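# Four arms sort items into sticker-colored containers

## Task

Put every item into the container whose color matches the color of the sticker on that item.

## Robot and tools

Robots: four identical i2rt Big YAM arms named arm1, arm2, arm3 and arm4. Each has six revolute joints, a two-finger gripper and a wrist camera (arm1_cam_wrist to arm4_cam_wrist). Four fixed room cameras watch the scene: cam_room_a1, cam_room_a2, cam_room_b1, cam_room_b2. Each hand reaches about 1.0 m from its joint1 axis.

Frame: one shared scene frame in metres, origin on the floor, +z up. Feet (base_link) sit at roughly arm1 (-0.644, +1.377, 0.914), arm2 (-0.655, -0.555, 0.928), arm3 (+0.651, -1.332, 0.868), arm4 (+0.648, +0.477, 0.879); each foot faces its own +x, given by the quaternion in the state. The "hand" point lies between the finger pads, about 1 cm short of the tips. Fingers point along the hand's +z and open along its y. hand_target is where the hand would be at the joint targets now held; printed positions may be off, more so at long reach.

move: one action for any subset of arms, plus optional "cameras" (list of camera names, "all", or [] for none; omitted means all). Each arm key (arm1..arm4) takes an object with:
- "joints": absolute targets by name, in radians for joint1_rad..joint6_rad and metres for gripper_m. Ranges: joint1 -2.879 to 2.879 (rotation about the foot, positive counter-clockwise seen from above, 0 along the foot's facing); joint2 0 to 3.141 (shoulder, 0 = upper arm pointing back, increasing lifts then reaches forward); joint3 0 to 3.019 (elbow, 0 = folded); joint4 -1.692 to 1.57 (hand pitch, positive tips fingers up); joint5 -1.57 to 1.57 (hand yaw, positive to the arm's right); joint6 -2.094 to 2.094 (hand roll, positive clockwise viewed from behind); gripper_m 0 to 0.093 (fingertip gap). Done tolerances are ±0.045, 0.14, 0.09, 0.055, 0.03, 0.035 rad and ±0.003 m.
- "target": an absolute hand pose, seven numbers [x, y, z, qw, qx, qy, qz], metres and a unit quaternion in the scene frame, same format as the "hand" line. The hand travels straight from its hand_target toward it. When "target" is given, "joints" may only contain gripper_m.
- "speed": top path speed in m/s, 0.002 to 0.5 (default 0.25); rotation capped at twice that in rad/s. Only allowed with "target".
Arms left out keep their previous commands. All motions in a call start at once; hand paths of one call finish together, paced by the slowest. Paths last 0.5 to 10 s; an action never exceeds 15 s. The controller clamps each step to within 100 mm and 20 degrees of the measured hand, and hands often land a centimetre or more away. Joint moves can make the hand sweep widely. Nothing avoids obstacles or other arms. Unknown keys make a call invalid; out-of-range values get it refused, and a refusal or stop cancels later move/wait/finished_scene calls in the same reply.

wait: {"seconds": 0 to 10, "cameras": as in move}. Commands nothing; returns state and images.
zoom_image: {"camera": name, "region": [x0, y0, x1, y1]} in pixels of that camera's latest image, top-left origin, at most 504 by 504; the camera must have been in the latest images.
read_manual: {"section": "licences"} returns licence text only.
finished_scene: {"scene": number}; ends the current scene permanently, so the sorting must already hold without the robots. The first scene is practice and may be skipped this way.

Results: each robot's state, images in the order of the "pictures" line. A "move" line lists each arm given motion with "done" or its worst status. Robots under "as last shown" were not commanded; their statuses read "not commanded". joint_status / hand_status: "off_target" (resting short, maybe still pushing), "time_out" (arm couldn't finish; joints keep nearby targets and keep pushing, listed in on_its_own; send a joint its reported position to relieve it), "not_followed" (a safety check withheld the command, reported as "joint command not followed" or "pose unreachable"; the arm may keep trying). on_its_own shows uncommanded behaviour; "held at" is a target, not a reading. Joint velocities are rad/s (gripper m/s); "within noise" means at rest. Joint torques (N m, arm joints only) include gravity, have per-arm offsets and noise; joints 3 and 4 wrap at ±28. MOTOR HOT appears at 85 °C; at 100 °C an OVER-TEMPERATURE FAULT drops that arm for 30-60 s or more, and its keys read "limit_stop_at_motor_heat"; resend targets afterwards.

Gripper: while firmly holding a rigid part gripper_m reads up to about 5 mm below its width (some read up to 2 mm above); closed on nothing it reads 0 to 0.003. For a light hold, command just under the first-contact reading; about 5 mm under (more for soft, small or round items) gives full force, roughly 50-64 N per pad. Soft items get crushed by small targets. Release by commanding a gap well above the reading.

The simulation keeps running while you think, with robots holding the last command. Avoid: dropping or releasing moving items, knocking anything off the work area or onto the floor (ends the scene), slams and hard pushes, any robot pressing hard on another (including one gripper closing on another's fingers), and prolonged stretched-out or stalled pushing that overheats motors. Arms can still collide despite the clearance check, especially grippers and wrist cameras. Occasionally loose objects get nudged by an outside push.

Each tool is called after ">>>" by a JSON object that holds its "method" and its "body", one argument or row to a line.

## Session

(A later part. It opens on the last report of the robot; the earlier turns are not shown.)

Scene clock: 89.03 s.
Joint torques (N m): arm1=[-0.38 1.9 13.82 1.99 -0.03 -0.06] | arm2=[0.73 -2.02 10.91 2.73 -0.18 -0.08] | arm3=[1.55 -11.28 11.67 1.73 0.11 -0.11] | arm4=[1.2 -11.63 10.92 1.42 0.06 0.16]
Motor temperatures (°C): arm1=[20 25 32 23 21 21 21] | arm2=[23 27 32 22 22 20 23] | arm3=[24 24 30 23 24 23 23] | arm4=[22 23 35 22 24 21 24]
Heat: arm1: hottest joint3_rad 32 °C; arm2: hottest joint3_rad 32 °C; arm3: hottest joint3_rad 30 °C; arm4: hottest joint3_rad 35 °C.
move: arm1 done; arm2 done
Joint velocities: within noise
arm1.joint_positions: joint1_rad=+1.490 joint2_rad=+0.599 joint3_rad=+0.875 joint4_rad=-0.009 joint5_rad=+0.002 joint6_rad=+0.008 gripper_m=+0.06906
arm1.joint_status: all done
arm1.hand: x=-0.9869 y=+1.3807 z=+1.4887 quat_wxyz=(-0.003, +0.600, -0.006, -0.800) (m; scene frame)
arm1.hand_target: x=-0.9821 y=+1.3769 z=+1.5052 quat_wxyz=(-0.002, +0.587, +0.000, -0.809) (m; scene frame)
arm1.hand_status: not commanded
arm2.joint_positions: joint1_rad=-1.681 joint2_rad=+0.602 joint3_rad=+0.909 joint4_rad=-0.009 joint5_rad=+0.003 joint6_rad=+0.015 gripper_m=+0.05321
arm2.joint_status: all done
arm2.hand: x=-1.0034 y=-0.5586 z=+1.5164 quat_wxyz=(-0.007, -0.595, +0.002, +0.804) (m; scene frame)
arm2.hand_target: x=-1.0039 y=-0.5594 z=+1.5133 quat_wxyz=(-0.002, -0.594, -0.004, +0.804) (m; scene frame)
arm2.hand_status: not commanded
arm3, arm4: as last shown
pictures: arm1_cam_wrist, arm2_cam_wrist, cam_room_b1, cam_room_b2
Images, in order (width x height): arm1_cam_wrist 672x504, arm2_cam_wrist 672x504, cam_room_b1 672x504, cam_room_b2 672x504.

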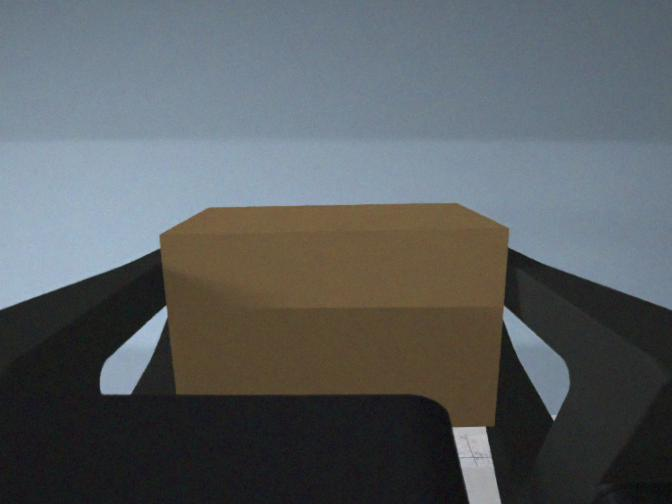

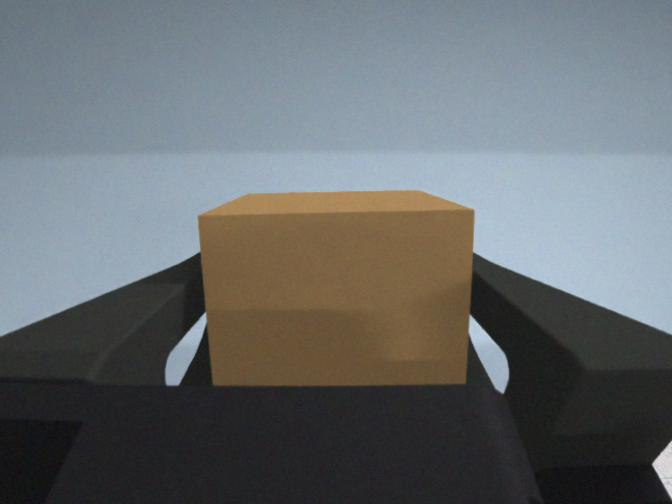

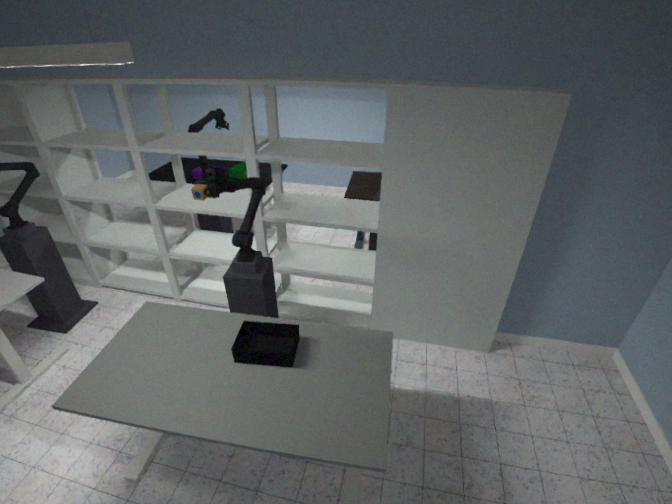

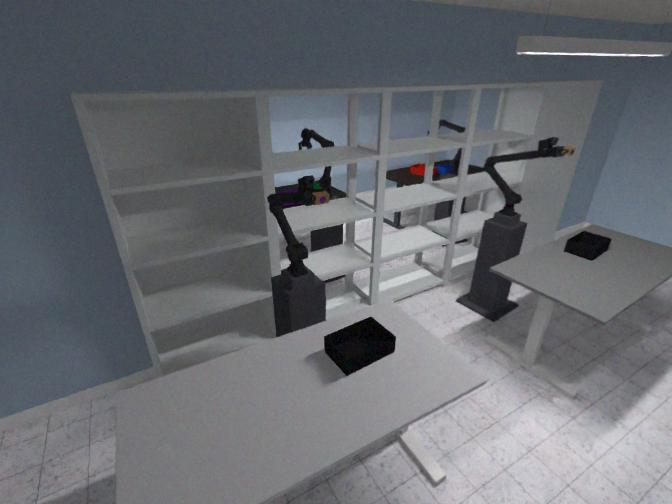

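>>> {"method": "move", "body": {
  "arm1": {"joints":{"joint1_rad":0.0,"joint2_rad":0.3,"joint3_rad":0.4,"joint4_rad":-0.45,"joint5_rad":0,"joint6_rad":0}},
  "arm2": {"joints":{"joint1_rad":0.0,"joint2_rad":0.3,"joint3_rad":0.4,"joint4_rad":-0.45,"joint5_rad":0,"joint6_rad":0}},
  "arm3": {"joints":{"joint1_rad":0.0,"joint2_rad":0.37,"joint3_rad":0.566,"joint4_rad":-0.53,"joint5_rad":0,"joint6_rad":0}},
  "arm4": {"joints":{"joint1_rad":0.0,"joint2_rad":0.37,"joint3_rad":0.566,"joint4_rad":-0.53,"joint5_rad":0,"joint6_rad":0}},
  "cameras": []
}}

>>> {"method": "move", "body": {
  "arm1": {"joints":{"joint1_rad":-2.276}},
  "arm2": {"joints":{"joint1_rad":0.922}},
  "arm3": {"joints":{"joint1_rad":-1.985}},
  "arm4": {"joints":{"joint1_rad":0.928}},
  "cameras": ["arm1_cam_wrist","arm2_cam_wrist","arm4_cam_wrist"]
}}

Scene clock: 111.40 s.
Joint torques (N m): arm1=[-2.02 3.02 14.3 1.84 -0.03 -0.06] | arm2=[0.91 -0.15 12.77 2.4 0.07 -0.08] | arm3=[0.62 0.44 10.24 2.54 -0.05 -0.11] | arm4=[0.97 -0.15 10.36 2.1 0.2 0.15]
Motor temperatures (°C): arm1=[20 25 33 23 21 21 22] | arm2=[23 26 32 22 22 20 24] | arm3=[24 24 30 23 24 23 23] | arm4=[22 23 36 22 24 21 24]
Heat: arm1: hottest joint3_rad 33 °C; arm2: hottest joint3_rad 32 °C; arm3: hottest joint3_rad 30 °C; arm4: hottest joint3_rad 36 °C.
move: arm1 done; arm2 done; arm3 done; arm4 done
Joint velocities: within noise
arm1.joint_positions: joint1_rad=+0.006 joint2_rad=+0.303 joint3_rad=+0.377 joint4_rad=-0.449 joint5_rad=+0.002 joint6_rad=+0.007 gripper_m=+0.06910
arm1.joint_status: all done
arm1.hand: x=-0.6608 y=+1.6663 z=+1.1616 quat_wxyz=(-0.378, +0.600, -0.567, -0.419) (m; scene frame)
arm1.hand_target: x=-0.6592 y=+1.6672 z=+1.1762 quat_wxyz=(-0.388, +0.595, -0.562, -0.424) (m; scene frame)
arm1.hand_status: not commanded
arm2.joint_positions: joint1_rad=-0.003 joint2_rad=+0.306 joint3_rad=+0.394 joint4_rad=-0.447 joint5_rad=-0.001 joint6_rad=+0.014 gripper_m=+0.05316
arm2.joint_status: all done
arm2.hand: x=-0.6227 y=-0.8462 z=+1.1842 quat_wxyz=(-0.428, -0.552, -0.610, +0.375) (m; scene frame)
arm2.hand_target: x=-0.6221 y=-0.8454 z=+1.1885 quat_wxyz=(-0.428, -0.546, -0.612, +0.380) (m; scene frame)
arm2.hand_status: not commanded
arm3.joint_positions: joint1_rad=+0.010 joint2_rad=+0.379 joint3_rad=+0.565 joint4_rad=-0.547 joint5_rad=+0.002 joint6_rad=+0.005 gripper_m=+0.09306
arm3.joint_status: all done
arm3.hand: x=+0.6165 y=-1.6258 z=+1.1893 quat_wxyz=(-0.384, -0.612, -0.543, +0.427) (m; scene frame)
arm3.hand_target: x=+0.6139 y=-1.6252 z=+1.1962 quat_wxyz=(-0.389, -0.607, -0.537, +0.437) (m; scene frame)
arm3.hand_status: not commanded
arm4.joint_positions: joint1_rad=-0.002 joint2_rad=+0.382 joint3_rad=+0.555 joint4_rad=-0.550 joint5_rad=-0.002 joint6_rad=-0.012 gripper_m=+0.09311
arm4.joint_status: all done
arm4.hand: x=+0.6331 y=+0.7787 z=+1.1883 quat_wxyz=(-0.386, +0.604, -0.566, -0.407) (m; scene frame)
arm4.hand_target: x=+0.6330 y=+0.7784 z=+1.2026 quat_wxyz=(-0.396, +0.592, -0.562, -0.422) (m; scene frame)
arm4.hand_status: not commanded
pictures: none
No camera images: "cameras" was empty.

Scene clock: 113.50 s.
Joint torques (N m): arm1=[-2.26 3.6 14.15 1.7 -0.06 -0.05] | arm2=[1.03 0.03 12.74 2.41 0 -0.07] | arm3=[0.67 0.15 10.25 2.55 -0.04 -0.1] | arm4=[0.91 0.09 10.39 2.02 0.14 0.15]
Motor temperatures (°C): arm1=[20 25 33 23 21 21 22] | arm2=[23 26 33 22 22 20 24] | arm3=[24 24 30 23 24 23 23] | arm4=[22 23 36 22 24 21 24]
Heat: arm1: hottest joint3_rad 33 °C; arm2: hottest joint3_rad 33 °C; arm3: hottest joint3_rad 30 °C; arm4: hottest joint3_rad 36 °C.
move: arm1 done; arm2 done; arm3 done; arm4 done
Joint velocities: within noise
arm1.joint_positions: joint1_rad=-2.270 joint2_rad=+0.303 joint3_rad=+0.377 joint4_rad=-0.449 joint5_rad=+0.002 joint6_rad=+0.006 gripper_m=+0.06910
arm1.joint_status: all done
arm1.hand: x=-0.4059 y=+1.2048 z=+1.1564 quat_wxyz=(-0.529, -0.259, -0.789, +0.175) (m; scene frame)
arm1.hand_target: x=-0.4058 y=+1.2031 z=+1.1710 quat_wxyz=(-0.538, -0.256, -0.783, +0.180) (m; scene frame)
arm1.hand_status: not commanded
arm2.joint_positions: joint1_rad=+0.918 joint2_rad=+0.306 joint3_rad=+0.394 joint4_rad=-0.447 joint5_rad=+0.000 joint6_rad=+0.014 gripper_m=+0.05312
arm2.joint_status: all done
arm2.hand: x=-0.4047 y=-0.7054 z=+1.1850 quat_wxyz=(-0.551, -0.224, -0.791, +0.145) (m; scene frame)
arm2.hand_target: x=-0.4048 y=-0.7042 z=+1.1894 quat_wxyz=(-0.554, -0.216, -0.790, +0.149) (m; scene frame)
arm2.hand_status: not commanded
arm3.joint_positions: joint1_rad=-1.975 joint2_rad=+0.379 joint3_rad=+0.565 joint4_rad=-0.547 joint5_rad=+0.001 joint6_rad=+0.005 gripper_m=+0.09306
arm3.joint_status: all done
arm3.hand: x=+0.3909 y=-1.1761 z=+1.1829 quat_wxyz=(+0.141, -0.795, +0.219, +0.548) (m; scene frame)
arm3.hand_target: x=+0.3924 y=-1.1737 z=+1.1897 quat_wxyz=(+0.148, -0.787, +0.219, +0.557) (m; scene frame)
arm3.hand_status: not commanded
arm4.joint_positions: joint1_rad=+0.926 joint2_rad=+0.382 joint3_rad=+0.555 joint4_rad=-0.550 joint5_rad=-0.001 joint6_rad=-0.012 gripper_m=+0.09311
arm4.joint_status: all done
arm4.hand: x=+0.3994 y=+0.6456 z=+1.1899 quat_wxyz=(-0.164, +0.792, -0.236, -0.539) (m; scene frame)
arm4.hand_target: x=+0.3995 y=+0.6451 z=+1.2041 quat_wxyz=(-0.166, +0.779, -0.237, -0.556) (m; scene frame)
arm4.hand_status: not commanded
pictures: arm1_cam_wrist, arm2_cam_wrist, arm4_cam_wrist
Images, in order (width x height): arm1_cam_wrist 672x504, arm2_cam_wrist 672x504, arm4_cam_wrist 672x504.

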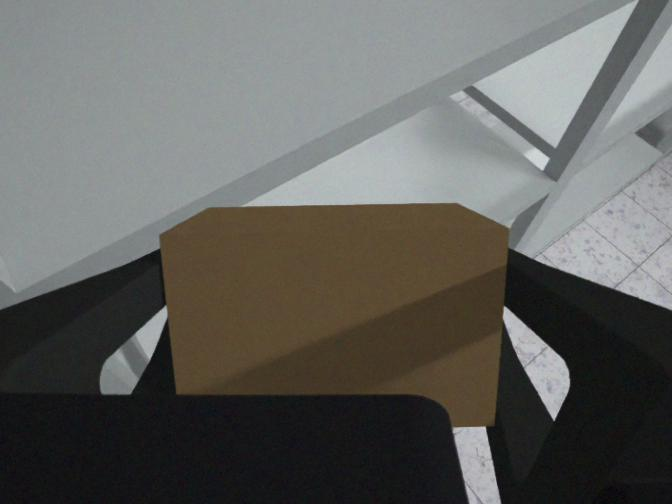

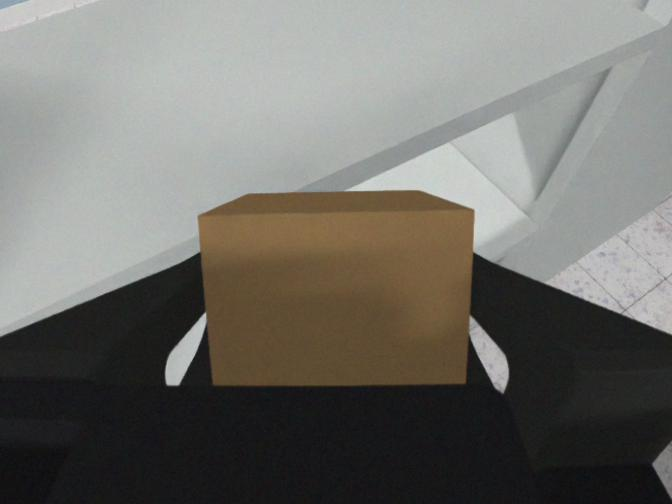

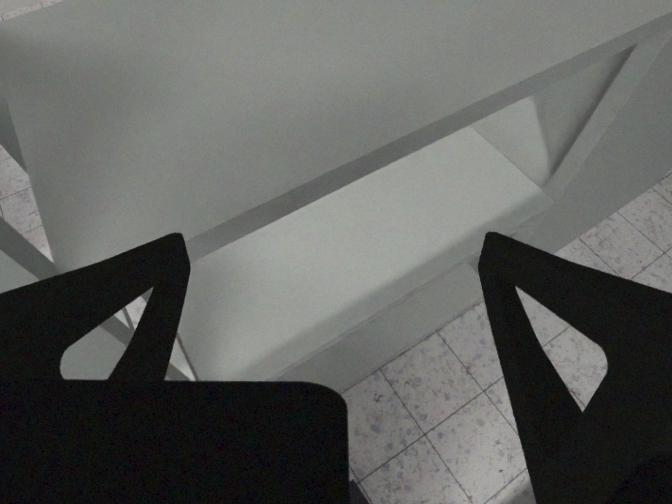

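>>> {"method": "move", "body": {
  "arm1": {"target":[-0.008,0.911,1.10,0.214,0.3027,0.9266,-0.0699],"speed":0.4},
  "arm2": {"target":[-0.017,-0.928,1.10,0.2253,0.2542,0.9387,-0.061],"speed":0.4},
  "cameras": ["arm1_cam_wrist","arm2_cam_wrist"]
}}

Scene clock: 123.47 s.
Joint torques (N m): arm1=[-2.96 -19.49 17.43 0.79 -0.05 -0.02] | arm2=[1.44 -21.71 16.84 1.11 0.15 -0.06] | arm3=[0.62 0.03 10.25 2.52 -0.04 -0.11] | arm4=[0.97 -0.26 10.37 2.07 0.13 0.14]
Motor temperatures (°C): arm1=[20 24 33 23 21 21 22] | arm2=[23 25 34 22 22 20 24] | arm3=[24 24 30 23 24 23 23] | arm4=[22 23 37 22 24 21 24]
Heat: arm1: hottest joint3_rad 33 °C; arm2: hottest joint3_rad 34 °C; arm3: hottest joint3_rad 30 °C; arm4: hottest joint3_rad 37 °C.
move: arm1 off_target; arm2 off_target
Joint velocities: within noise
arm1.joint_positions: joint1_rad=-2.270 joint2_rad=+2.166 joint3_rad=+2.127 joint4_rad=-1.121 joint5_rad=-0.006 joint6_rad=+0.006 gripper_m=+0.06909
arm1.joint_status: not commanded
arm1.hand: x=-0.0187 y=+0.9231 z=+1.0689 quat_wxyz=(-0.187, -0.306, -0.932, +0.061) (m; scene frame)
arm1.hand_target: x=-0.0097 y=+0.9123 z=+1.1003 quat_wxyz=(-0.215, -0.302, -0.926, +0.070) (m; scene frame)
arm1.hand_status: off_target (0.035 m and 3.3 deg from the pose sent, 0.498 m and 41.7 deg at the start)
arm2.joint_positions: joint1_rad=+0.919 joint2_rad=+2.001 joint3_rad=+1.817 joint4_rad=-0.951 joint5_rad=+0.001 joint6_rad=+0.014 gripper_m=+0.05312
arm2.joint_status: not commanded
arm2.hand: x=-0.0354 y=-0.9234 z=+1.0816 quat_wxyz=(-0.209, -0.265, -0.940, +0.054) (m; scene frame)
arm2.hand_target: x=-0.0183 y=-0.9271 z=+1.1001 quat_wxyz=(-0.226, -0.254, -0.938, +0.061) (m; scene frame)
arm2.hand_status: off_target (0.026 m and 2.3 deg from the pose sent, 0.455 m and 42.5 deg at the start)
arm3, arm4: as last shown
pictures: arm1_cam_wrist, arm2_cam_wrist
Images, in order (width x height): arm1_cam_wrist 672x504, arm2_cam_wrist 672x504.

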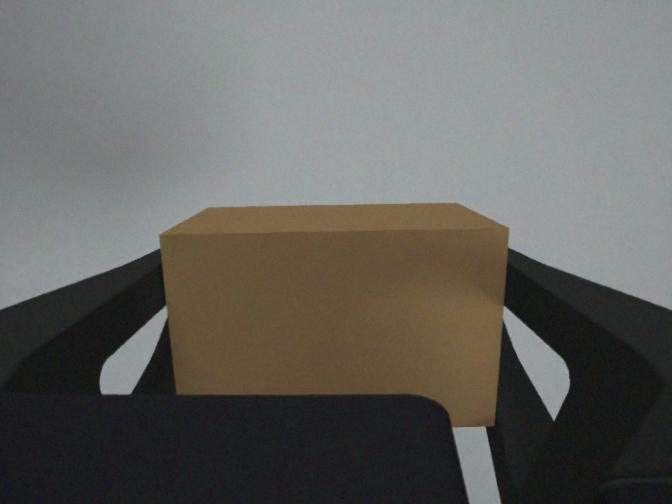

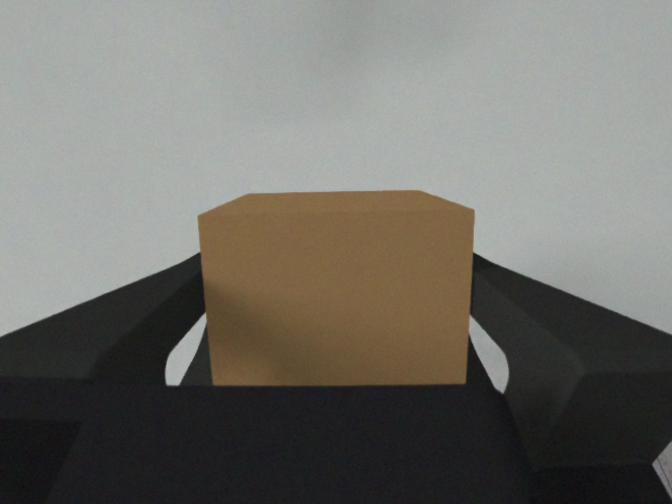

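>>> {"method": "move", "body": {
  "arm1": {"target":[-0.008,0.911,1.038,0.214,0.3027,0.9266,-0.0699],"speed":0.2},
  "arm2": {"target":[-0.020,-0.926,1.040,0.2253,0.2542,0.9387,-0.061],"speed":0.2},
  "cameras": []
}}

>>> {"method": "move", "body": {
  "arm1": {"target":[-0.008,0.911,1.022,0.214,0.3027,0.9266,-0.0699],"speed":0.15},
  "arm2": {"target":[-0.020,-0.926,1.022,0.2253,0.2542,0.9387,-0.061],"speed":0.15},
  "cameras": ["arm1_cam_wrist","arm2_cam_wrist"]
}}

Scene clock: 128.60 s.
Joint torques (N m): arm1=[-2.61 -19.84 11.92 1.84 -0.08 -0.04] | arm2=[1.32 -20.95 10.7 2.5 0.13 -0.07] | arm3=[0.62 0.15 10.25 2.52 -0.04 -0.1] | arm4=[0.97 -0.09 10.37 2.03 0.15 0.14]
Motor temperatures (°C): arm1=[20 25 34 23 21 21 22] | arm2=[23 26 34 22 22 20 24] | arm3=[24 24 30 23 24 23 23] | arm4=[22 23 37 22 24 21 24]
Heat: arm1: hottest joint3_rad 34 °C; arm2: hottest joint3_rad 34 °C; arm3: hottest joint3_rad 30 °C; arm4: hottest joint3_rad 37 °C.
move: arm1 done; arm2 off_target
Joint velocities: within noise
arm1.joint_positions: joint1_rad=-2.270 joint2_rad=+2.183 joint3_rad=+2.060 joint4_rad=-1.000 joint5_rad=-0.006 joint6_rad=+0.006 gripper_m=+0.06909
arm1.joint_status: not commanded
arm1.hand: x=-0.0110 y=+0.9172 z=+1.0358 quat_wxyz=(-0.205, -0.304, -0.928, +0.066) (m; scene frame)
arm1.hand_target: x=-0.0081 y=+0.9112 z=+1.0381 quat_wxyz=(-0.214, -0.302, -0.926, +0.070) (m; scene frame)
arm1.hand_status: done (0.007 m and 1.2 deg from the pose sent, 0.035 m and 3.3 deg at the start)
arm2.joint_positions: joint1_rad=+0.919 joint2_rad=+2.021 joint3_rad=+1.776 joint4_rad=-0.842 joint5_rad=+0.001 joint6_rad=+0.014 gripper_m=+0.05312
arm2.joint_status: not commanded
arm2.hand: x=-0.0252 y=-0.9295 z=+1.0597 quat_wxyz=(-0.232, -0.263, -0.934, +0.061) (m; scene frame)
arm2.hand_target: x=-0.0206 y=-0.9257 z=+1.0402 quat_wxyz=(-0.225, -0.254, -0.939, +0.061) (m; scene frame)
arm2.hand_status: off_target (0.021 m and 1.4 deg from the pose sent, 0.044 m and 2.3 deg at the start)
arm3, arm4: as last shown
pictures: none
No camera images: "cameras" was empty.

Scene clock: 129.57 s.
Joint torques (N m): arm1=[-2.78 -19.14 11.55 1.78 -0.04 -0.01] | arm2=[1.49 -20.89 10.33 2.5 0.14 -0.06] | arm3=[0.5 0.09 10.29 2.56 -0.03 -0.1] | arm4=[0.97 -0.09 10.51 2.1 0.11 0.18]
Motor temperatures (°C): arm1=[20 25 34 23 21 21 22] | arm2=[23 26 34 22 22 20 24] | arm3=[24 24 30 23 24 23 23] | arm4=[22 23 37 22 24 21 24]
Heat: arm1: hottest joint3_rad 34 °C; arm2: hottest joint3_rad 34 °C; arm3: hottest joint3_rad 30 °C; arm4: hottest joint3_rad 37 °C.
move: arm1 done; arm2 off_target
Joint velocities: within noise
arm1.joint_positions: joint1_rad=-2.270 joint2_rad=+2.183 joint3_rad=+2.035 joint4_rad=-0.964 joint5_rad=-0.006 joint6_rad=+0.006 gripper_m=+0.06909
arm1.joint_status: not commanded
arm1.hand: x=-0.0102 y=+0.9165 z=+1.0271 quat_wxyz=(-0.210, -0.304, -0.927, +0.068) (m; scene frame)
arm1.hand_target: x=-0.0081 y=+0.9112 z=+1.0220 quat_wxyz=(-0.214, -0.303, -0.926, +0.070) (m; scene frame)
arm1.hand_status: done (0.008 m and 0.6 deg from the pose sent, 0.015 m and 1.2 deg at the start)
arm2.joint_positions: joint1_rad=+0.919 joint2_rad=+2.029 joint3_rad=+1.753 joint4_rad=-0.802 joint5_rad=+0.001 joint6_rad=+0.014 gripper_m=+0.05312
arm2.joint_status: not commanded
arm2.hand: x=-0.0239 y=-0.9301 z=+1.0471 quat_wxyz=(-0.236, -0.263, -0.934, +0.062) (m; scene frame)
arm2.hand_target: x=-0.0209 y=-0.9256 z=+1.0222 quat_wxyz=(-0.225, -0.254, -0.939, +0.061) (m; scene frame)
arm2.hand_status: off_target (0.026 m and 1.7 deg from the pose sent, 0.038 m and 1.4 deg at the start)
arm3, arm4: as last shown
pictures: arm1_cam_wrist, arm2_cam_wrist
Images, in order (width x height): arm1_cam_wrist 672x504, arm2_cam_wrist 672x504.

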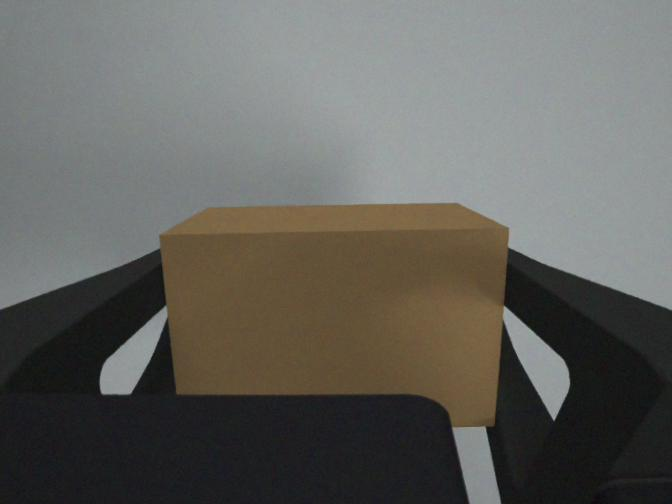

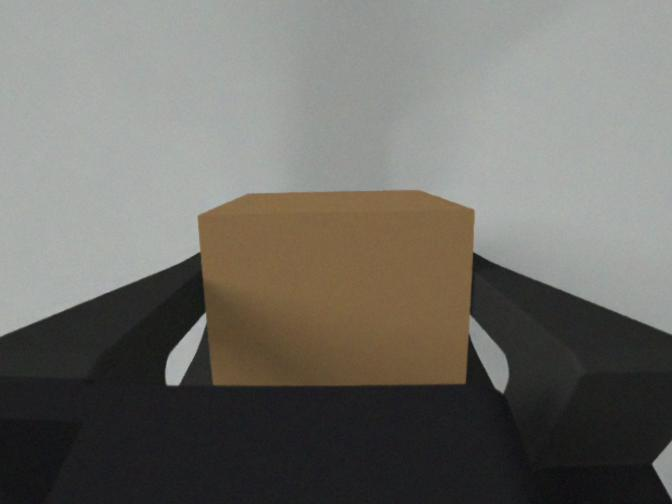

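>>> {"method": "move", "body": {
  "arm1": {"target":[-0.008,0.911,1.006,0.214,0.3027,0.9266,-0.0699],"speed":0.12},
  "arm2": {"target":[-0.022,-0.926,1.002,0.2253,0.2542,0.9387,-0.061],"speed":0.12},
  "cameras": []
}}

>>> {"method": "move", "body": {
  "arm1": {"target":[-0.008,0.911,1.0,0.214,0.3027,0.9266,-0.0699],"speed":0.1},
  "arm2": {"target":[-0.022,-0.926,0.993,0.2253,0.2542,0.9387,-0.061],"speed":0.1},
  "cameras": []
}}

Scene clock: 136.30 s.
Joint torques (N m): arm1=[-2.43 -19.49 11.34 1.8 -0.06 -0.06] | arm2=[1.32 -20.84 10.25 2.55 0.1 -0.08] | arm3=[0.5 0.09 10.24 2.58 -0.05 -0.11] | arm4=[1.08 0.03 10.47 2.1 0.11 0.17]
Motor temperatures (°C): arm1=[20 25 34 23 21 21 22] | arm2=[23 25 33 22 22 20 24] | arm3=[24 24 30 23 24 23 23] | arm4=[22 22 37 22 24 21 24]
Heat: arm1: hottest joint3_rad 34 °C; arm2: hottest joint3_rad 33 °C; arm3: hottest joint3_rad 30 °C; arm4: hottest joint3_rad 37 °C.
move: arm1 done; arm2 off_target
Joint velocities: within noise
arm1.joint_positions: joint1_rad=-2.270 joint2_rad=+2.191 joint3_rad=+2.010 joint4_rad=-0.929 joint5_rad=-0.006 joint6_rad=+0.006 gripper_m=+0.06909
arm1.joint_status: not commanded
arm1.hand: x=-0.0099 y=+0.9162 z=+1.0127 quat_wxyz=(-0.211, -0.304, -0.927, +0.068) (m; scene frame)
arm1.hand_target: x=-0.0082 y=+0.9112 z=+1.0061 quat_wxyz=(-0.214, -0.302, -0.926, +0.070) (m; scene frame)
arm1.hand_status: done (0.009 m and 0.4 deg from the pose sent, 0.022 m and 0.6 deg at the start)
arm2.joint_positions: joint1_rad=+0.919 joint2_rad=+2.045 joint3_rad=+1.720 joint4_rad=-0.756 joint5_rad=+0.001 joint6_rad=+0.014 gripper_m=+0.05312
arm2.joint_status: not commanded
arm2.hand: x=-0.0248 y=-0.9295 z=+1.0256 quat_wxyz=(-0.235, -0.263, -0.934, +0.061) (m; scene frame)
arm2.hand_target: x=-0.0228 y=-0.9257 z=+1.0022 quat_wxyz=(-0.225, -0.254, -0.939, +0.061) (m; scene frame)
arm2.hand_status: off_target (0.024 m and 1.6 deg from the pose sent, 0.045 m and 1.7 deg at the start)
arm3, arm4: as last shown
pictures: none
No camera images: "cameras" was empty.

Scene clock: 137.27 s.
Joint torques (N m): arm1=[-2.26 -19.25 11.37 1.69 -0.02 -0.08] | arm2=[1.2 -20.72 10.04 2.52 0.1 -0.08] | arm3=[0.62 0.32 10.29 2.54 -0.04 -0.11] | arm4=[1.14 -0.32 10.44 2.1 0.11 0.17]
Motor temperatures (°C): arm1=[20 25 34 23 21 21 22] | arm2=[23 26 33 22 22 20 24] | arm3=[24 24 30 23 24 23 23] | arm4=[22 22 37 22 24 21 24]
Heat: arm1: hottest joint3_rad 34 °C; arm2: hottest joint3_rad 33 °C; arm3: hottest joint3_rad 30 °C; arm4: hottest joint3_rad 37 °C.
move: arm1 done; arm2 off_target
Joint velocities: within noise
arm1.joint_positions: joint1_rad=-2.270 joint2_rad=+2.194 joint3_rad=+2.002 joint4_rad=-0.916 joint5_rad=-0.006 joint6_rad=+0.006 gripper_m=+0.06909
arm1.joint_status: not commanded
arm1.hand: x=-0.0096 y=+0.9159 z=+1.0085 quat_wxyz=(-0.212, -0.304, -0.926, +0.069) (m; scene frame)
arm1.hand_target: x=-0.0081 y=+0.9112 z=+1.0000 quat_wxyz=(-0.214, -0.303, -0.926, +0.070) (m; scene frame)
arm1.hand_status: done (0.010 m and 0.3 deg from the pose sent, 0.014 m and 0.4 deg at the start)
arm2.joint_positions: joint1_rad=+0.919 joint2_rad=+2.050 joint3_rad=+1.712 joint4_rad=-0.737 joint5_rad=+0.001 joint6_rad=+0.013 gripper_m=+0.05312
arm2.joint_status: not commanded
arm2.hand: x=-0.0240 y=-0.9300 z=+1.0204 quat_wxyz=(-0.237, -0.263, -0.933, +0.062) (m; scene frame)
arm2.hand_target: x=-0.0229 y=-0.9256 z=+0.9936 quat_wxyz=(-0.225, -0.254, -0.939, +0.061) (m; scene frame)
arm2.hand_status: off_target (0.028 m and 1.8 deg from the pose sent, 0.033 m and 1.6 deg at the start)
arm3, arm4: as last shown
pictures: none
No camera images: "cameras" was empty.

>>> {"method": "move", "body": {
  "arm1": {"target":[-0.008,0.911,0.994,0.214,0.3027,0.9266,-0.0699],"speed":0.1},
  "arm2": {"target":[-0.022,-0.926,0.987,0.2253,0.2542,0.9387,-0.061],"speed":0.1},
  "cameras": []
}}

>>> {"method": "move", "body": {
  "arm1": {"joints":{"gripper_m":0.093}},
  "arm2": {"joints":{"gripper_m":0.093}},
  "cameras": ["arm1_cam_wrist","arm2_cam_wrist"]
}}

Scene clock: 145.23 s.
Joint torques (N m): arm1=[-1.85 -18.78 11.15 1.65 -0.04 -0.03] | arm2=[1.26 -20.37 9.55 2.55 0.1 -0.08] | arm3=[0.44 0.15 10.25 2.56 -0.05 -0.11] | arm4=[1.14 0.09 10.36 2.09 0.17 0.15]
Motor temperatures (°C): arm1=[20 25 35 23 21 21 22] | arm2=[23 26 33 22 22 20 24] | arm3=[24 23 30 23 24 23 23] | arm4=[22 22 38 22 24 21 24]
Heat: arm1: hottest joint3_rad 35 °C; arm2: hottest joint3_rad 33 °C; arm3: hottest joint3_rad 30 °C; arm4: hottest joint3_rad 38 °C.
move: arm1 off_target; arm2 off_target
Joint velocities: within noise
arm1.joint_positions: joint1_rad=-2.270 joint2_rad=+2.195 joint3_rad=+1.995 joint4_rad=-0.902 joint5_rad=-0.006 joint6_rad=+0.006 gripper_m=+0.06909
arm1.joint_status: not commanded
arm1.hand: x=-0.0089 y=+0.9154 z=+1.0060 quat_wxyz=(-0.214, -0.303, -0.926, +0.070) (m; scene frame)
arm1.hand_target: x=-0.0083 y=+0.9113 z=+0.9939 quat_wxyz=(-0.214, -0.303, -0.926, +0.070) (m; scene frame)
arm1.hand_status: off_target (0.013 m and 0.1 deg from the pose sent, 0.015 m and 0.3 deg at the start)
arm2.joint_positions: joint1_rad=+0.919 joint2_rad=+2.050 joint3_rad=+1.709 joint4_rad=-0.724 joint5_rad=+0.001 joint6_rad=+0.013 gripper_m=+0.05312
arm2.joint_status: not commanded
arm2.hand: x=-0.0223 y=-0.9310 z=+1.0205 quat_wxyz=(-0.242, -0.262, -0.932, +0.063) (m; scene frame)
arm2.hand_target: x=-0.0232 y=-0.9254 z=+0.9877 quat_wxyz=(-0.225, -0.254, -0.939, +0.061) (m; scene frame)
arm2.hand_status: off_target (0.034 m and 2.3 deg from the pose sent, 0.033 m and 1.8 deg at the start)
arm3, arm4: as last shown
pictures: none
No camera images: "cameras" was empty.

Scene clock: 145.80 s.
Joint torques (N m): arm1=[-2.2 -18.96 11.18 1.81 -0.01 -0.02] | arm2=[1.38 -20.31 9.61 2.47 0.1 -0.07] | arm3=[0.67 0.15 10.22 2.56 -0.04 -0.11] | arm4=[0.85 0.03 10.36 2.11 0.12 0.16]
Motor temperatures (°C): arm1=[20 25 35 23 21 21 22] | arm2=[23 26 33 22 22 20 24] | arm3=[24 23 30 23 24 23 23] | arm4=[22 22 38 22 24 21 24]
Heat: arm1: hottest joint3_rad 35 °C; arm2: hottest joint3_rad 33 °C; arm3: hottest joint3_rad 30 °C; arm4: hottest joint3_rad 38 °C.
move: arm1 done; arm2 done
Joint velocities: within noise
arm1.joint_positions: joint1_rad=-2.270 joint2_rad=+2.195 joint3_rad=+1.995 joint4_rad=-0.902 joint5_rad=-0.006 joint6_rad=+0.006 gripper_m=+0.09296
arm1.joint_status: all done
arm1.hand: x=-0.0089 y=+0.9154 z=+1.0060 quat_wxyz=(-0.214, -0.303, -0.926, +0.070) (m; scene frame)
arm1.hand_target: x=-0.0083 y=+0.9113 z=+0.9940 quat_wxyz=(-0.214, -0.303, -0.926, +0.070) (m; scene frame)
arm1.hand_status: not commanded
arm2.joint_positions: joint1_rad=+0.919 joint2_rad=+2.050 joint3_rad=+1.709 joint4_rad=-0.722 joint5_rad=+0.001 joint6_rad=+0.013 gripper_m=+0.09293
arm2.joint_status: all done
arm2.hand: x=-0.0220 y=-0.9312 z=+1.0204 quat_wxyz=(-0.243, -0.262, -0.932, +0.064) (m; scene frame)
arm2.hand_target: x=-0.0233 y=-0.9254 z=+0.9875 quat_wxyz=(-0.225, -0.254, -0.939, +0.061) (m; scene frame)
arm2.hand_status: not commanded
arm3, arm4: as last shown
pictures: arm1_cam_wrist, arm2_cam_wrist
Images, in order (width x height): arm1_cam_wrist 672x504, arm2_cam_wrist 672x504.

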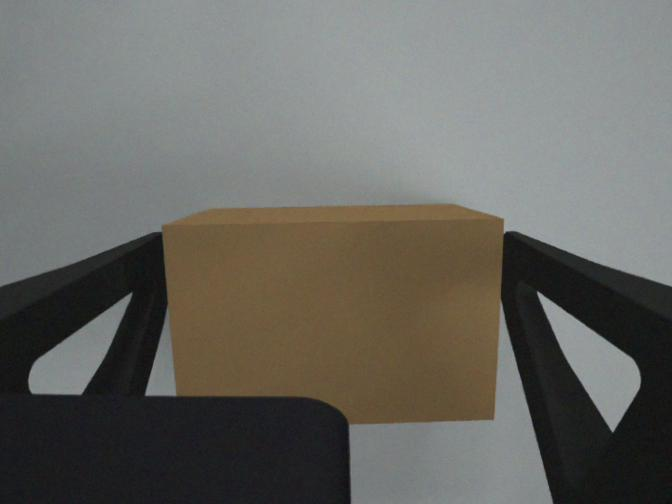

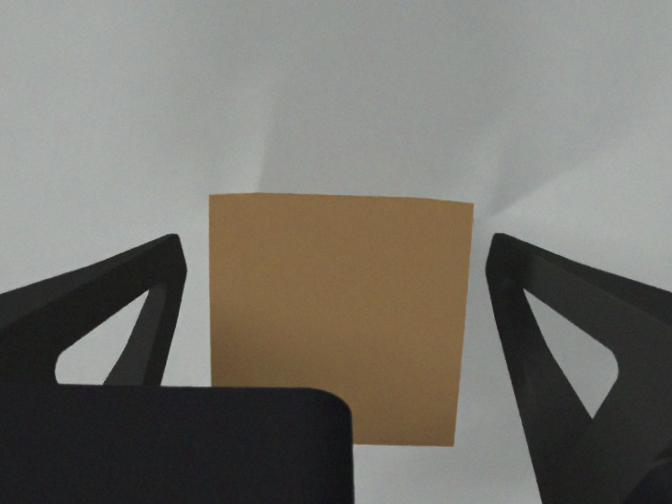

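>>> {"method": "move", "body": {
  "arm1": {"target":[-0.02,0.920,1.13,0.214,0.3027,0.9266,-0.0699],"speed":0.25},
  "arm2": {"target":[-0.04,-0.920,1.14,0.2253,0.2542,0.9387,-0.061],"speed":0.25},
  "cameras": []
}}

>>> {"method": "move", "body": {
  "arm1": {"target":[-0.40,1.20,1.17,-0.53,-0.253,-0.79,0.172],"speed":0.4},
  "arm2": {"target":[-0.404,-0.704,1.19,-0.552,-0.209,-0.793,0.152],"speed":0.4},
  "arm3": {"target":[0.04,-0.963,1.14,-0.0696,0.9304,-0.2598,-0.2493],"speed":0.4},
  "arm4": {"target":[0.05,0.875,1.13,-0.0808,0.9176,-0.3017,-0.2459],"speed":0.4},
  "cameras": ["arm3_cam_wrist","arm4_cam_wrist"]
}}

Scene clock: 162.97 s.
Joint torques (N m): arm1=[-2.26 -20.07 15.94 0.58 -0.03 -0.02] | arm2=[0.91 -21.01 14.98 1.1 -0.01 -0.08] | arm3=[0.5 0.21 10.25 2.54 -0.04 -0.1] | arm4=[1.2 -0.15 10.4 2.1 0.12 0.16]
Motor temperatures (°C): arm1=[20 26 36 23 21 21 22] | arm2=[23 27 32 22 22 20 24] | arm3=[24 23 30 23 24 23 23] | arm4=[22 22 38 22 24 21 24]
Heat: arm1: hottest joint3_rad 36 °C; arm2: hottest joint3_rad 32 °C; arm3: hottest joint3_rad 30 °C; arm4: hottest joint3_rad 38 °C.
move: arm1 off_target; arm2 off_target
Joint velocities: within noise
arm1.joint_positions: joint1_rad=-2.270 joint2_rad=+2.120 joint3_rad=+2.141 joint4_rad=-1.165 joint5_rad=-0.007 joint6_rad=+0.007 gripper_m=+0.09296
arm1.joint_status: not commanded
arm1.hand: x=-0.0256 y=+0.9286 z=+1.1056 quat_wxyz=(-0.195, -0.305, -0.930, +0.063) (m; scene frame)
arm1.hand_target: x=-0.0208 y=+0.9207 z=+1.1300 quat_wxyz=(-0.214, -0.302, -0.926, +0.070) (m; scene frame)
arm1.hand_status: off_target (0.026 m and 2.4 deg from the pose sent, 0.124 m and 0.1 deg at the start)
arm2.joint_positions: joint1_rad=+0.919 joint2_rad=+1.926 joint3_rad=+1.825 joint4_rad=-1.011 joint5_rad=+0.001 joint6_rad=+0.010 gripper_m=+0.09293
arm2.joint_status: not commanded
arm2.hand: x=-0.0483 y=-0.9160 z=+1.1309 quat_wxyz=(-0.220, -0.262, -0.938, +0.058) (m; scene frame)
arm2.hand_target: x=-0.0404 y=-0.9198 z=+1.1399 quat_wxyz=(-0.226, -0.254, -0.938, +0.061) (m; scene frame)
arm2.hand_status: off_target (0.013 m and 1.2 deg from the pose sent, 0.121 m and 2.4 deg at the start)
arm3.joint_positions: joint1_rad=-1.975 joint2_rad=+0.379 joint3_rad=+0.565 joint4_rad=-0.547 joint5_rad=+0.001 joint6_rad=+0.005 gripper_m=+0.09306
arm3.joint_status: not commanded
arm3.hand: x=+0.3909 y=-1.1761 z=+1.1829 quat_wxyz=(+0.141, -0.795, +0.219, +0.548) (m; scene frame)
arm3.hand_target: x=+0.3924 y=-1.1737 z=+1.1897 quat_wxyz=(+0.148, -0.787, +0.219, +0.557) (m; scene frame)
arm3.hand_status: not commanded
arm4.joint_positions: joint1_rad=+0.926 joint2_rad=+0.382 joint3_rad=+0.555 joint4_rad=-0.550 joint5_rad=-0.001 joint6_rad=-0.012 gripper_m=+0.09311
arm4.joint_status: not commanded
arm4.hand: x=+0.3994 y=+0.6456 z=+1.1899 quat_wxyz=(-0.164, +0.792, -0.236, -0.539) (m; scene frame)
arm4.hand_target: x=+0.3995 y=+0.6451 z=+1.2041 quat_wxyz=(-0.166, +0.779, -0.237, -0.556) (m; scene frame)
arm4.hand_status: not commanded
pictures: none
No camera images: "cameras" was empty.

Scene clock: 165.07 s.
Joint torques (N m): arm1=[-2.49 4.31 12.45 1.4 -0.07 -0.04] | arm2=[0.73 1.03 11.08 1.98 -0.18 -0.08] | arm3=[0.97 -22.18 14.34 0.66 0.12 -0.06] | arm4=[0.97 -21.83 13 0.44 0.22 0.18]
Motor temperatures (°C): arm1=[20 26 35 23 21 21 22] | arm2=[23 27 32 22 22 20 24] | arm3=[24 23 30 23 24 23 23] | arm4=[22 22 38 22 24 21 24]
Heat: arm1: hottest joint3_rad 35 °C; arm2: hottest joint3_rad 32 °C; arm3: hottest joint3_rad 30 °C; arm4: hottest joint3_rad 38 °C.
move: arm1 done; arm2 off_target; arm3 off_target; arm4 off_target
Joint velocities: within noise
arm1.joint_positions: joint1_rad=-2.276 joint2_rad=+0.332 joint3_rad=+0.413 joint4_rad=-0.439 joint5_rad=-0.023 joint6_rad=+0.002 gripper_m=+0.09296
arm1.joint_status: not commanded
arm1.hand: x=-0.3988 y=+1.2029 z=+1.1726 quat_wxyz=(-0.538, -0.251, -0.787, +0.170) (m; scene frame)
arm1.hand_target: x=-0.4001 y=+1.2000 z=+1.1699 quat_wxyz=(-0.530, -0.253, -0.791, +0.172) (m; scene frame)
arm1.hand_status: done (0.004 m and 1.0 deg from the pose sent, 0.467 m and 44.2 deg at the start)
arm2.joint_positions: joint1_rad=+0.919 joint2_rad=+0.298 joint3_rad=+0.418 joint4_rad=-0.437 joint5_rad=-0.001 joint6_rad=-0.002 gripper_m=+0.09293
arm2.joint_status: not commanded
arm2.hand: x=-0.4039 y=-0.7054 z=+1.2037 quat_wxyz=(-0.566, -0.214, -0.781, +0.153) (m; scene frame)
arm2.hand_target: x=-0.4041 y=-0.7040 z=+1.1901 quat_wxyz=(-0.552, -0.209, -0.793, +0.152) (m; scene frame)
arm2.hand_status: off_target (0.014 m and 2.2 deg from the pose sent, 0.418 m and 43.6 deg at the start)
arm3.joint_positions: joint1_rad=-1.975 joint2_rad=+1.885 joint3_rad=+1.883 joint4_rad=-1.084 joint5_rad=+0.013 joint6_rad=+0.005 gripper_m=+0.09306
arm3.joint_status: not commanded
arm3.hand: x=+0.0463 y=-0.9751 z=+1.1128 quat_wxyz=(+0.061, -0.937, +0.257, +0.228) (m; scene frame)
arm3.hand_target: x=+0.0413 y=-0.9638 z=+1.1399 quat_wxyz=(+0.070, -0.930, +0.260, +0.250) (m; scene frame)
arm3.hand_status: off_target (0.030 m and 2.8 deg from the pose sent, 0.413 m and 38.9 deg at the start)
arm4.joint_positions: joint1_rad=+0.931 joint2_rad=+1.904 joint3_rad=+1.853 joint4_rad=-1.032 joint5_rad=+0.031 joint6_rad=+0.035 gripper_m=+0.09311
arm4.joint_status: not commanded
arm4.hand: x=+0.0624 y=+0.8720 z=+1.1102 quat_wxyz=(-0.077, +0.923, -0.299, -0.230) (m; scene frame)
arm4.hand_target: x=+0.0508 y=+0.8743 z=+1.1298 quat_wxyz=(-0.081, +0.918, -0.302, -0.246) (m; scene frame)
arm4.hand_status: off_target (0.024 m and 2.0 deg from the pose sent, 0.422 m and 38.7 deg at the start)
pictures: arm3_cam_wrist, arm4_cam_wrist
Images, in order (width x height): arm3_cam_wrist 672x504, arm4_cam_wrist 672x504.

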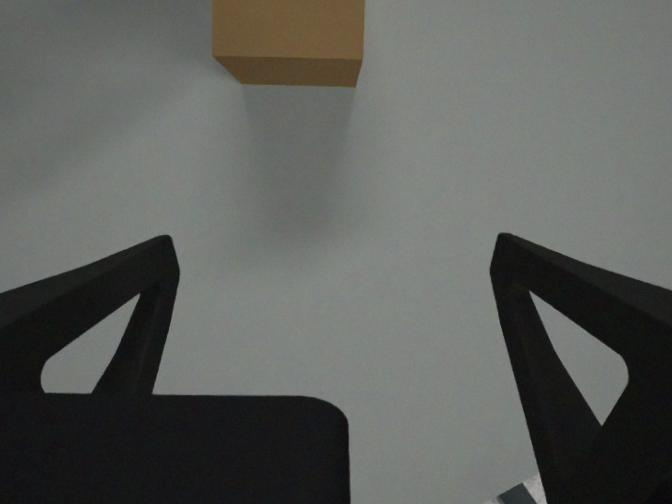

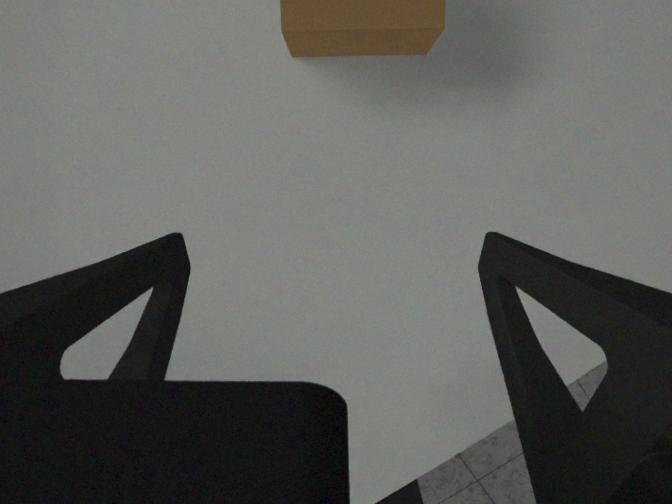

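>>> {"method": "move", "body": {
  "arm3": {"target":[-0.052,-0.946,1.10,-0.0696,0.9304,-0.2598,-0.2493],"speed":0.3},
  "arm4": {"target":[-0.029,0.954,1.08,-0.0808,0.9176,-0.3017,-0.2459],"speed":0.3},
  "cameras": ["arm3_cam_wrist","arm4_cam_wrist"]
}}

Scene clock: 175.73 s.
Joint torques (N m): arm1=[-2.73 3.78 12.53 1.28 -0.06 -0.01] | arm2=[0.85 0.97 11.08 1.98 -0.18 -0.08] | arm3=[2.14 -27.05 14.32 0.61 0.11 0.02] | arm4=[0.97 -27.69 12.79 0.29 0.02 -0.07]
Motor temperatures (°C): arm1=[20 26 36 23 21 21 22] | arm2=[23 26 32 22 22 20 23] | arm3=[24 24 31 23 24 23 23] | arm4=[22 23 40 22 24 21 24]
Heat: arm1: hottest joint3_rad 36 °C; arm2: hottest joint3_rad 32 °C; arm3: hottest joint3_rad 31 °C; arm4: hottest joint3_rad 40 °C.
move: arm3 off_target; arm4 off_target
Joint velocities: within noise
arm1, arm2: as last shown
arm1.hand: x=-0.3988 y=+1.2030 z=+1.1726 quat_wxyz=(-0.538, -0.251, -0.787, +0.170) (m; scene frame)
arm1.hand_target: x=-0.4000 y=+1.2000 z=+1.1699 quat_wxyz=(-0.530, -0.253, -0.791, +0.172) (m; scene frame)
arm3.joint_positions: joint1_rad=-1.949 joint2_rad=+2.187 joint3_rad=+2.255 joint4_rad=-1.160 joint5_rad=+0.035 joint6_rad=+0.034 gripper_m=+0.09306
arm3.joint_status: not commanded
arm3.hand: x=-0.0402 y=-0.9447 z=+1.0694 quat_wxyz=(+0.065, -0.936, +0.261, +0.225) (m; scene frame)
arm3.hand_target: x=-0.0505 y=-0.9466 z=+1.1000 quat_wxyz=(+0.070, -0.930, +0.260, +0.250) (m; scene frame)
arm3.hand_status: off_target (0.033 m and 3.0 deg from the pose sent, 0.103 m and 2.8 deg at the start)
arm4.joint_positions: joint1_rad=+0.909 joint2_rad=+2.294 joint3_rad=+2.366 joint4_rad=-1.154 joint5_rad=+0.022 joint6_rad=+0.032 gripper_m=+0.09311
arm4.joint_status: not commanded
arm4.hand: x=-0.0231 y=+0.9476 z=+1.0605 quat_wxyz=(-0.076, +0.920, -0.307, -0.231) (m; scene frame)
arm4.hand_target: x=-0.0282 y=+0.9534 z=+1.0799 quat_wxyz=(-0.081, +0.917, -0.302, -0.246) (m; scene frame)
arm4.hand_status: off_target (0.021 m and 2.0 deg from the pose sent, 0.126 m and 1.9 deg at the start)
pictures: arm3_cam_wrist, arm4_cam_wrist
Images, in order (width x height): arm3_cam_wrist 672x504, arm4_cam_wrist 672x504.

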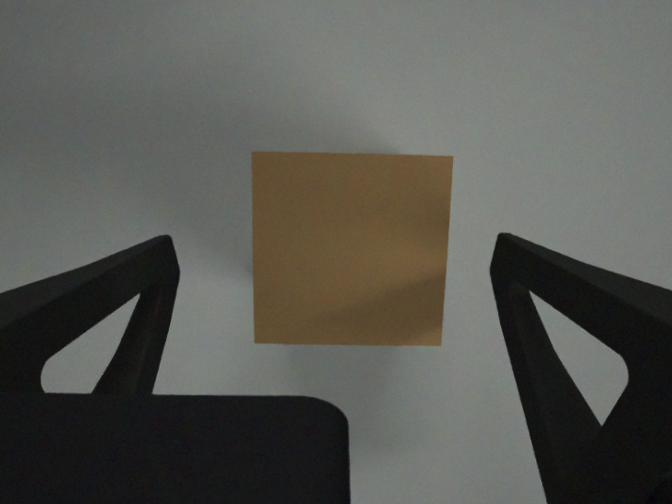

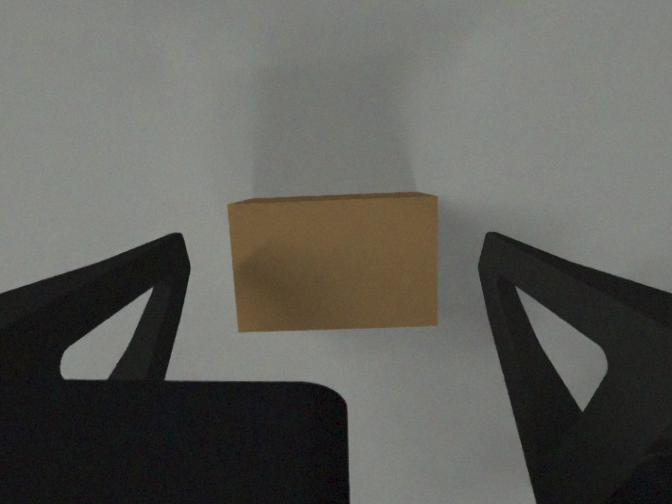

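>>> {"method": "move", "body": {
  "arm3": {"target":[-0.048,-0.942,1.055,-0.0696,0.9304,-0.2598,-0.2493],"speed":0.2},
  "arm4": {"target":[-0.025,0.950,1.038,-0.0808,0.9176,-0.3017,-0.2459],"speed":0.2},
  "cameras": ["arm3_cam_wrist","arm4_cam_wrist"]
}}

Scene clock: 182.00 s.
Joint torques (N m): arm1=[-3.19 4.13 12.55 1.5 -0.06 -0.06] | arm2=[0.85 0.97 11.08 1.98 -0.19 -0.08] | arm3=[1.67 -27.22 9.62 1.57 -0.04 -0.05] | arm4=[0.73 -29.86 9.59 1.29 0.01 -0.07]
Motor temperatures (°C): arm1=[20 26 36 23 21 21 22] | arm2=[23 26 32 22 22 20 23] | arm3=[24 25 32 23 24 23 23] | arm4=[22 24 39 22 24 21 24]
Heat: arm1: hottest joint3_rad 36 °C; arm2: hottest joint3_rad 32 °C; arm3: hottest joint3_rad 32 °C; arm4: hottest joint3_rad 39 °C.
move: arm3 done; arm4 off_target
Joint velocities: within noise
arm1, arm2: as last shown
arm3.joint_positions: joint1_rad=-1.949 joint2_rad=+2.181 joint3_rad=+2.178 joint4_rad=-1.058 joint5_rad=+0.035 joint6_rad=+0.034 gripper_m=+0.09306
arm3.joint_status: not commanded
arm3.hand: x=-0.0454 y=-0.9422 z=+1.0474 quat_wxyz=(+0.068, -0.933, +0.261, +0.239) (m; scene frame)
arm3.hand_target: x=-0.0479 y=-0.9419 z=+1.0549 quat_wxyz=(+0.070, -0.930, +0.260, +0.249) (m; scene frame)
arm3.hand_status: done (0.008 m and 1.2 deg from the pose sent, 0.017 m and 3.0 deg at the start)
arm4.joint_positions: joint1_rad=+0.909 joint2_rad=+2.288 joint3_rad=+2.250 joint4_rad=-1.051 joint5_rad=+0.022 joint6_rad=+0.032 gripper_m=+0.09311
arm4.joint_status: not commanded
arm4.hand: x=-0.0214 y=+0.9461 z=+1.0197 quat_wxyz=(-0.075, +0.921, -0.307, -0.227) (m; scene frame)
arm4.hand_target: x=-0.0247 y=+0.9498 z=+1.0381 quat_wxyz=(-0.081, +0.918, -0.302, -0.246) (m; scene frame)
arm4.hand_status: off_target (0.019 m and 2.3 deg from the pose sent, 0.023 m and 1.9 deg at the start)
pictures: arm3_cam_wrist, arm4_cam_wrist
Images, in order (width x height): arm3_cam_wrist 672x504, arm4_cam_wrist 672x504.

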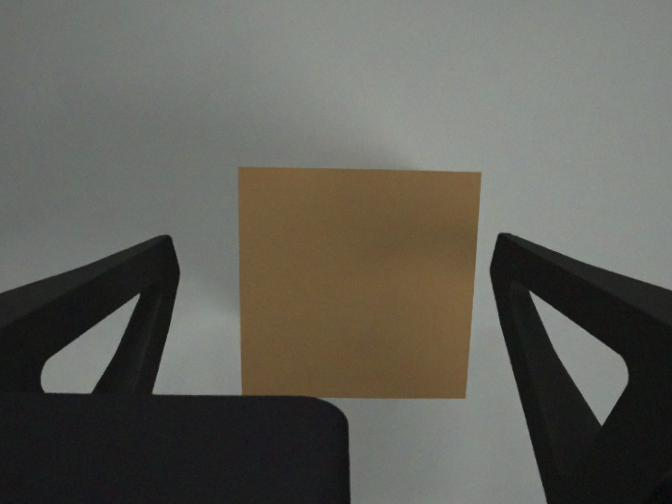

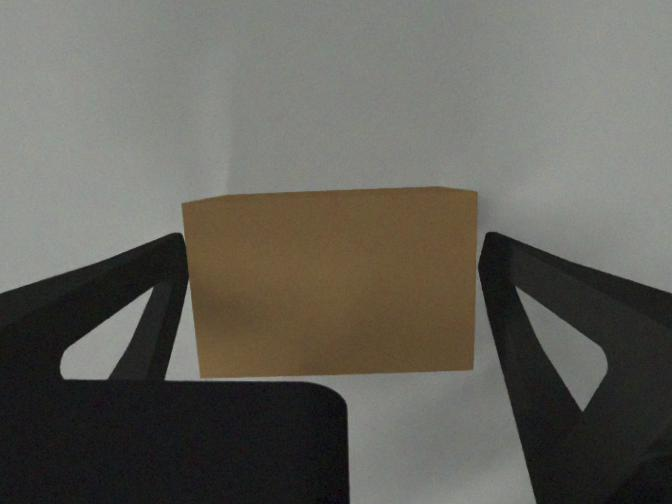

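>>> {"method": "move", "body": {
  "arm3": {"target":[-0.041,-0.935,1.032,-0.0696,0.9304,-0.2598,-0.2493],"speed":0.15},
  "arm4": {"target":[-0.025,0.950,1.026,-0.0808,0.9176,-0.3017,-0.2459],"speed":0.1},
  "cameras": ["arm3_cam_wrist","arm4_cam_wrist"]
}}

Scene clock: 192.03 s.
Joint torques (N m): arm1=[-2.49 3.96 12.49 1.44 0 -0.04] | arm2=[0.79 1.03 11.03 1.99 -0.18 -0.08] | arm3=[0.67 -27.75 9.01 1.63 -0.04 -0.12] | arm4=[0.97 -29.33 9.11 1.32 0.01 -0.06]
Motor temperatures (°C): arm1=[20 25 36 23 21 21 22] | arm2=[23 26 32 22 22 20 23] | arm3=[24 26 32 23 24 23 23] | arm4=[22 24 39 22 24 21 24]
Heat: arm1: hottest joint3_rad 36 °C; arm2: hottest joint3_rad 32 °C; arm3: hottest joint3_rad 32 °C; arm4: hottest joint3_rad 39 °C.
move: arm3 off_target; arm4 off_target
Joint velocities: within noise
arm1, arm2: as last shown
arm3.joint_positions: joint1_rad=-1.950 joint2_rad=+2.179 joint3_rad=+2.113 joint4_rad=-0.994 joint5_rad=+0.028 joint6_rad=+0.030 gripper_m=+0.09305
arm3.joint_status: not commanded
arm3.hand: x=-0.0446 y=-0.9436 z=+1.0239 quat_wxyz=(+0.066, -0.933, +0.259, +0.240) (m; scene frame)
arm3.hand_target: x=-0.0409 y=-0.9350 z=+1.0320 quat_wxyz=(+0.070, -0.930, +0.260, +0.249) (m; scene frame)
arm3.hand_status: off_target (0.012 m and 1.2 deg from the pose sent, 0.018 m and 1.2 deg at the start)
arm4.joint_positions: joint1_rad=+0.909 joint2_rad=+2.288 joint3_rad=+2.229 joint4_rad=-1.022 joint5_rad=+0.022 joint6_rad=+0.032 gripper_m=+0.09311
arm4.joint_status: not commanded
arm4.hand: x=-0.0228 y=+0.9470 z=+1.0129 quat_wxyz=(-0.076, +0.920, -0.307, -0.232) (m; scene frame)
arm4.hand_target: x=-0.0249 y=+0.9499 z=+1.0262 quat_wxyz=(-0.081, +0.918, -0.302, -0.246) (m; scene frame)
arm4.hand_status: off_target (0.014 m and 1.8 deg from the pose sent, 0.008 m and 2.3 deg at the start)
pictures: arm3_cam_wrist, arm4_cam_wrist
Images, in order (width x height): arm3_cam_wrist 672x504, arm4_cam_wrist 672x504.

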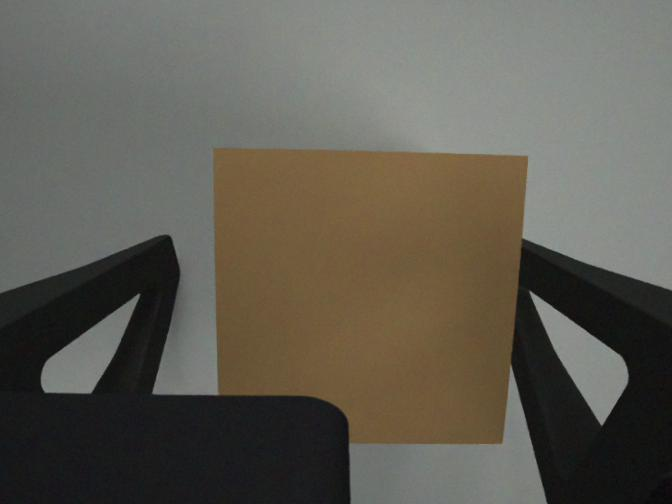

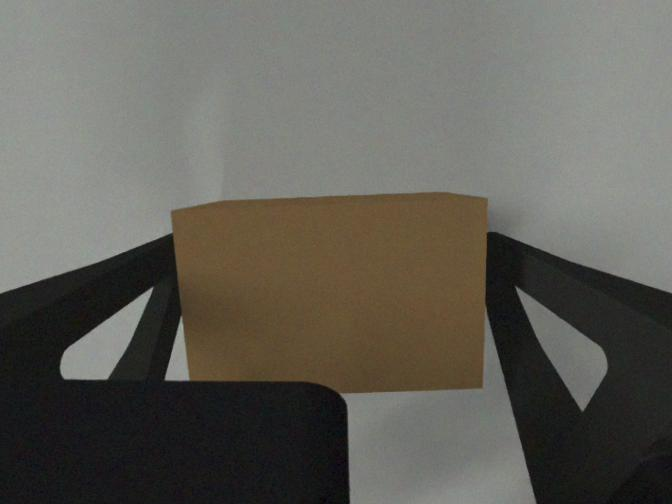

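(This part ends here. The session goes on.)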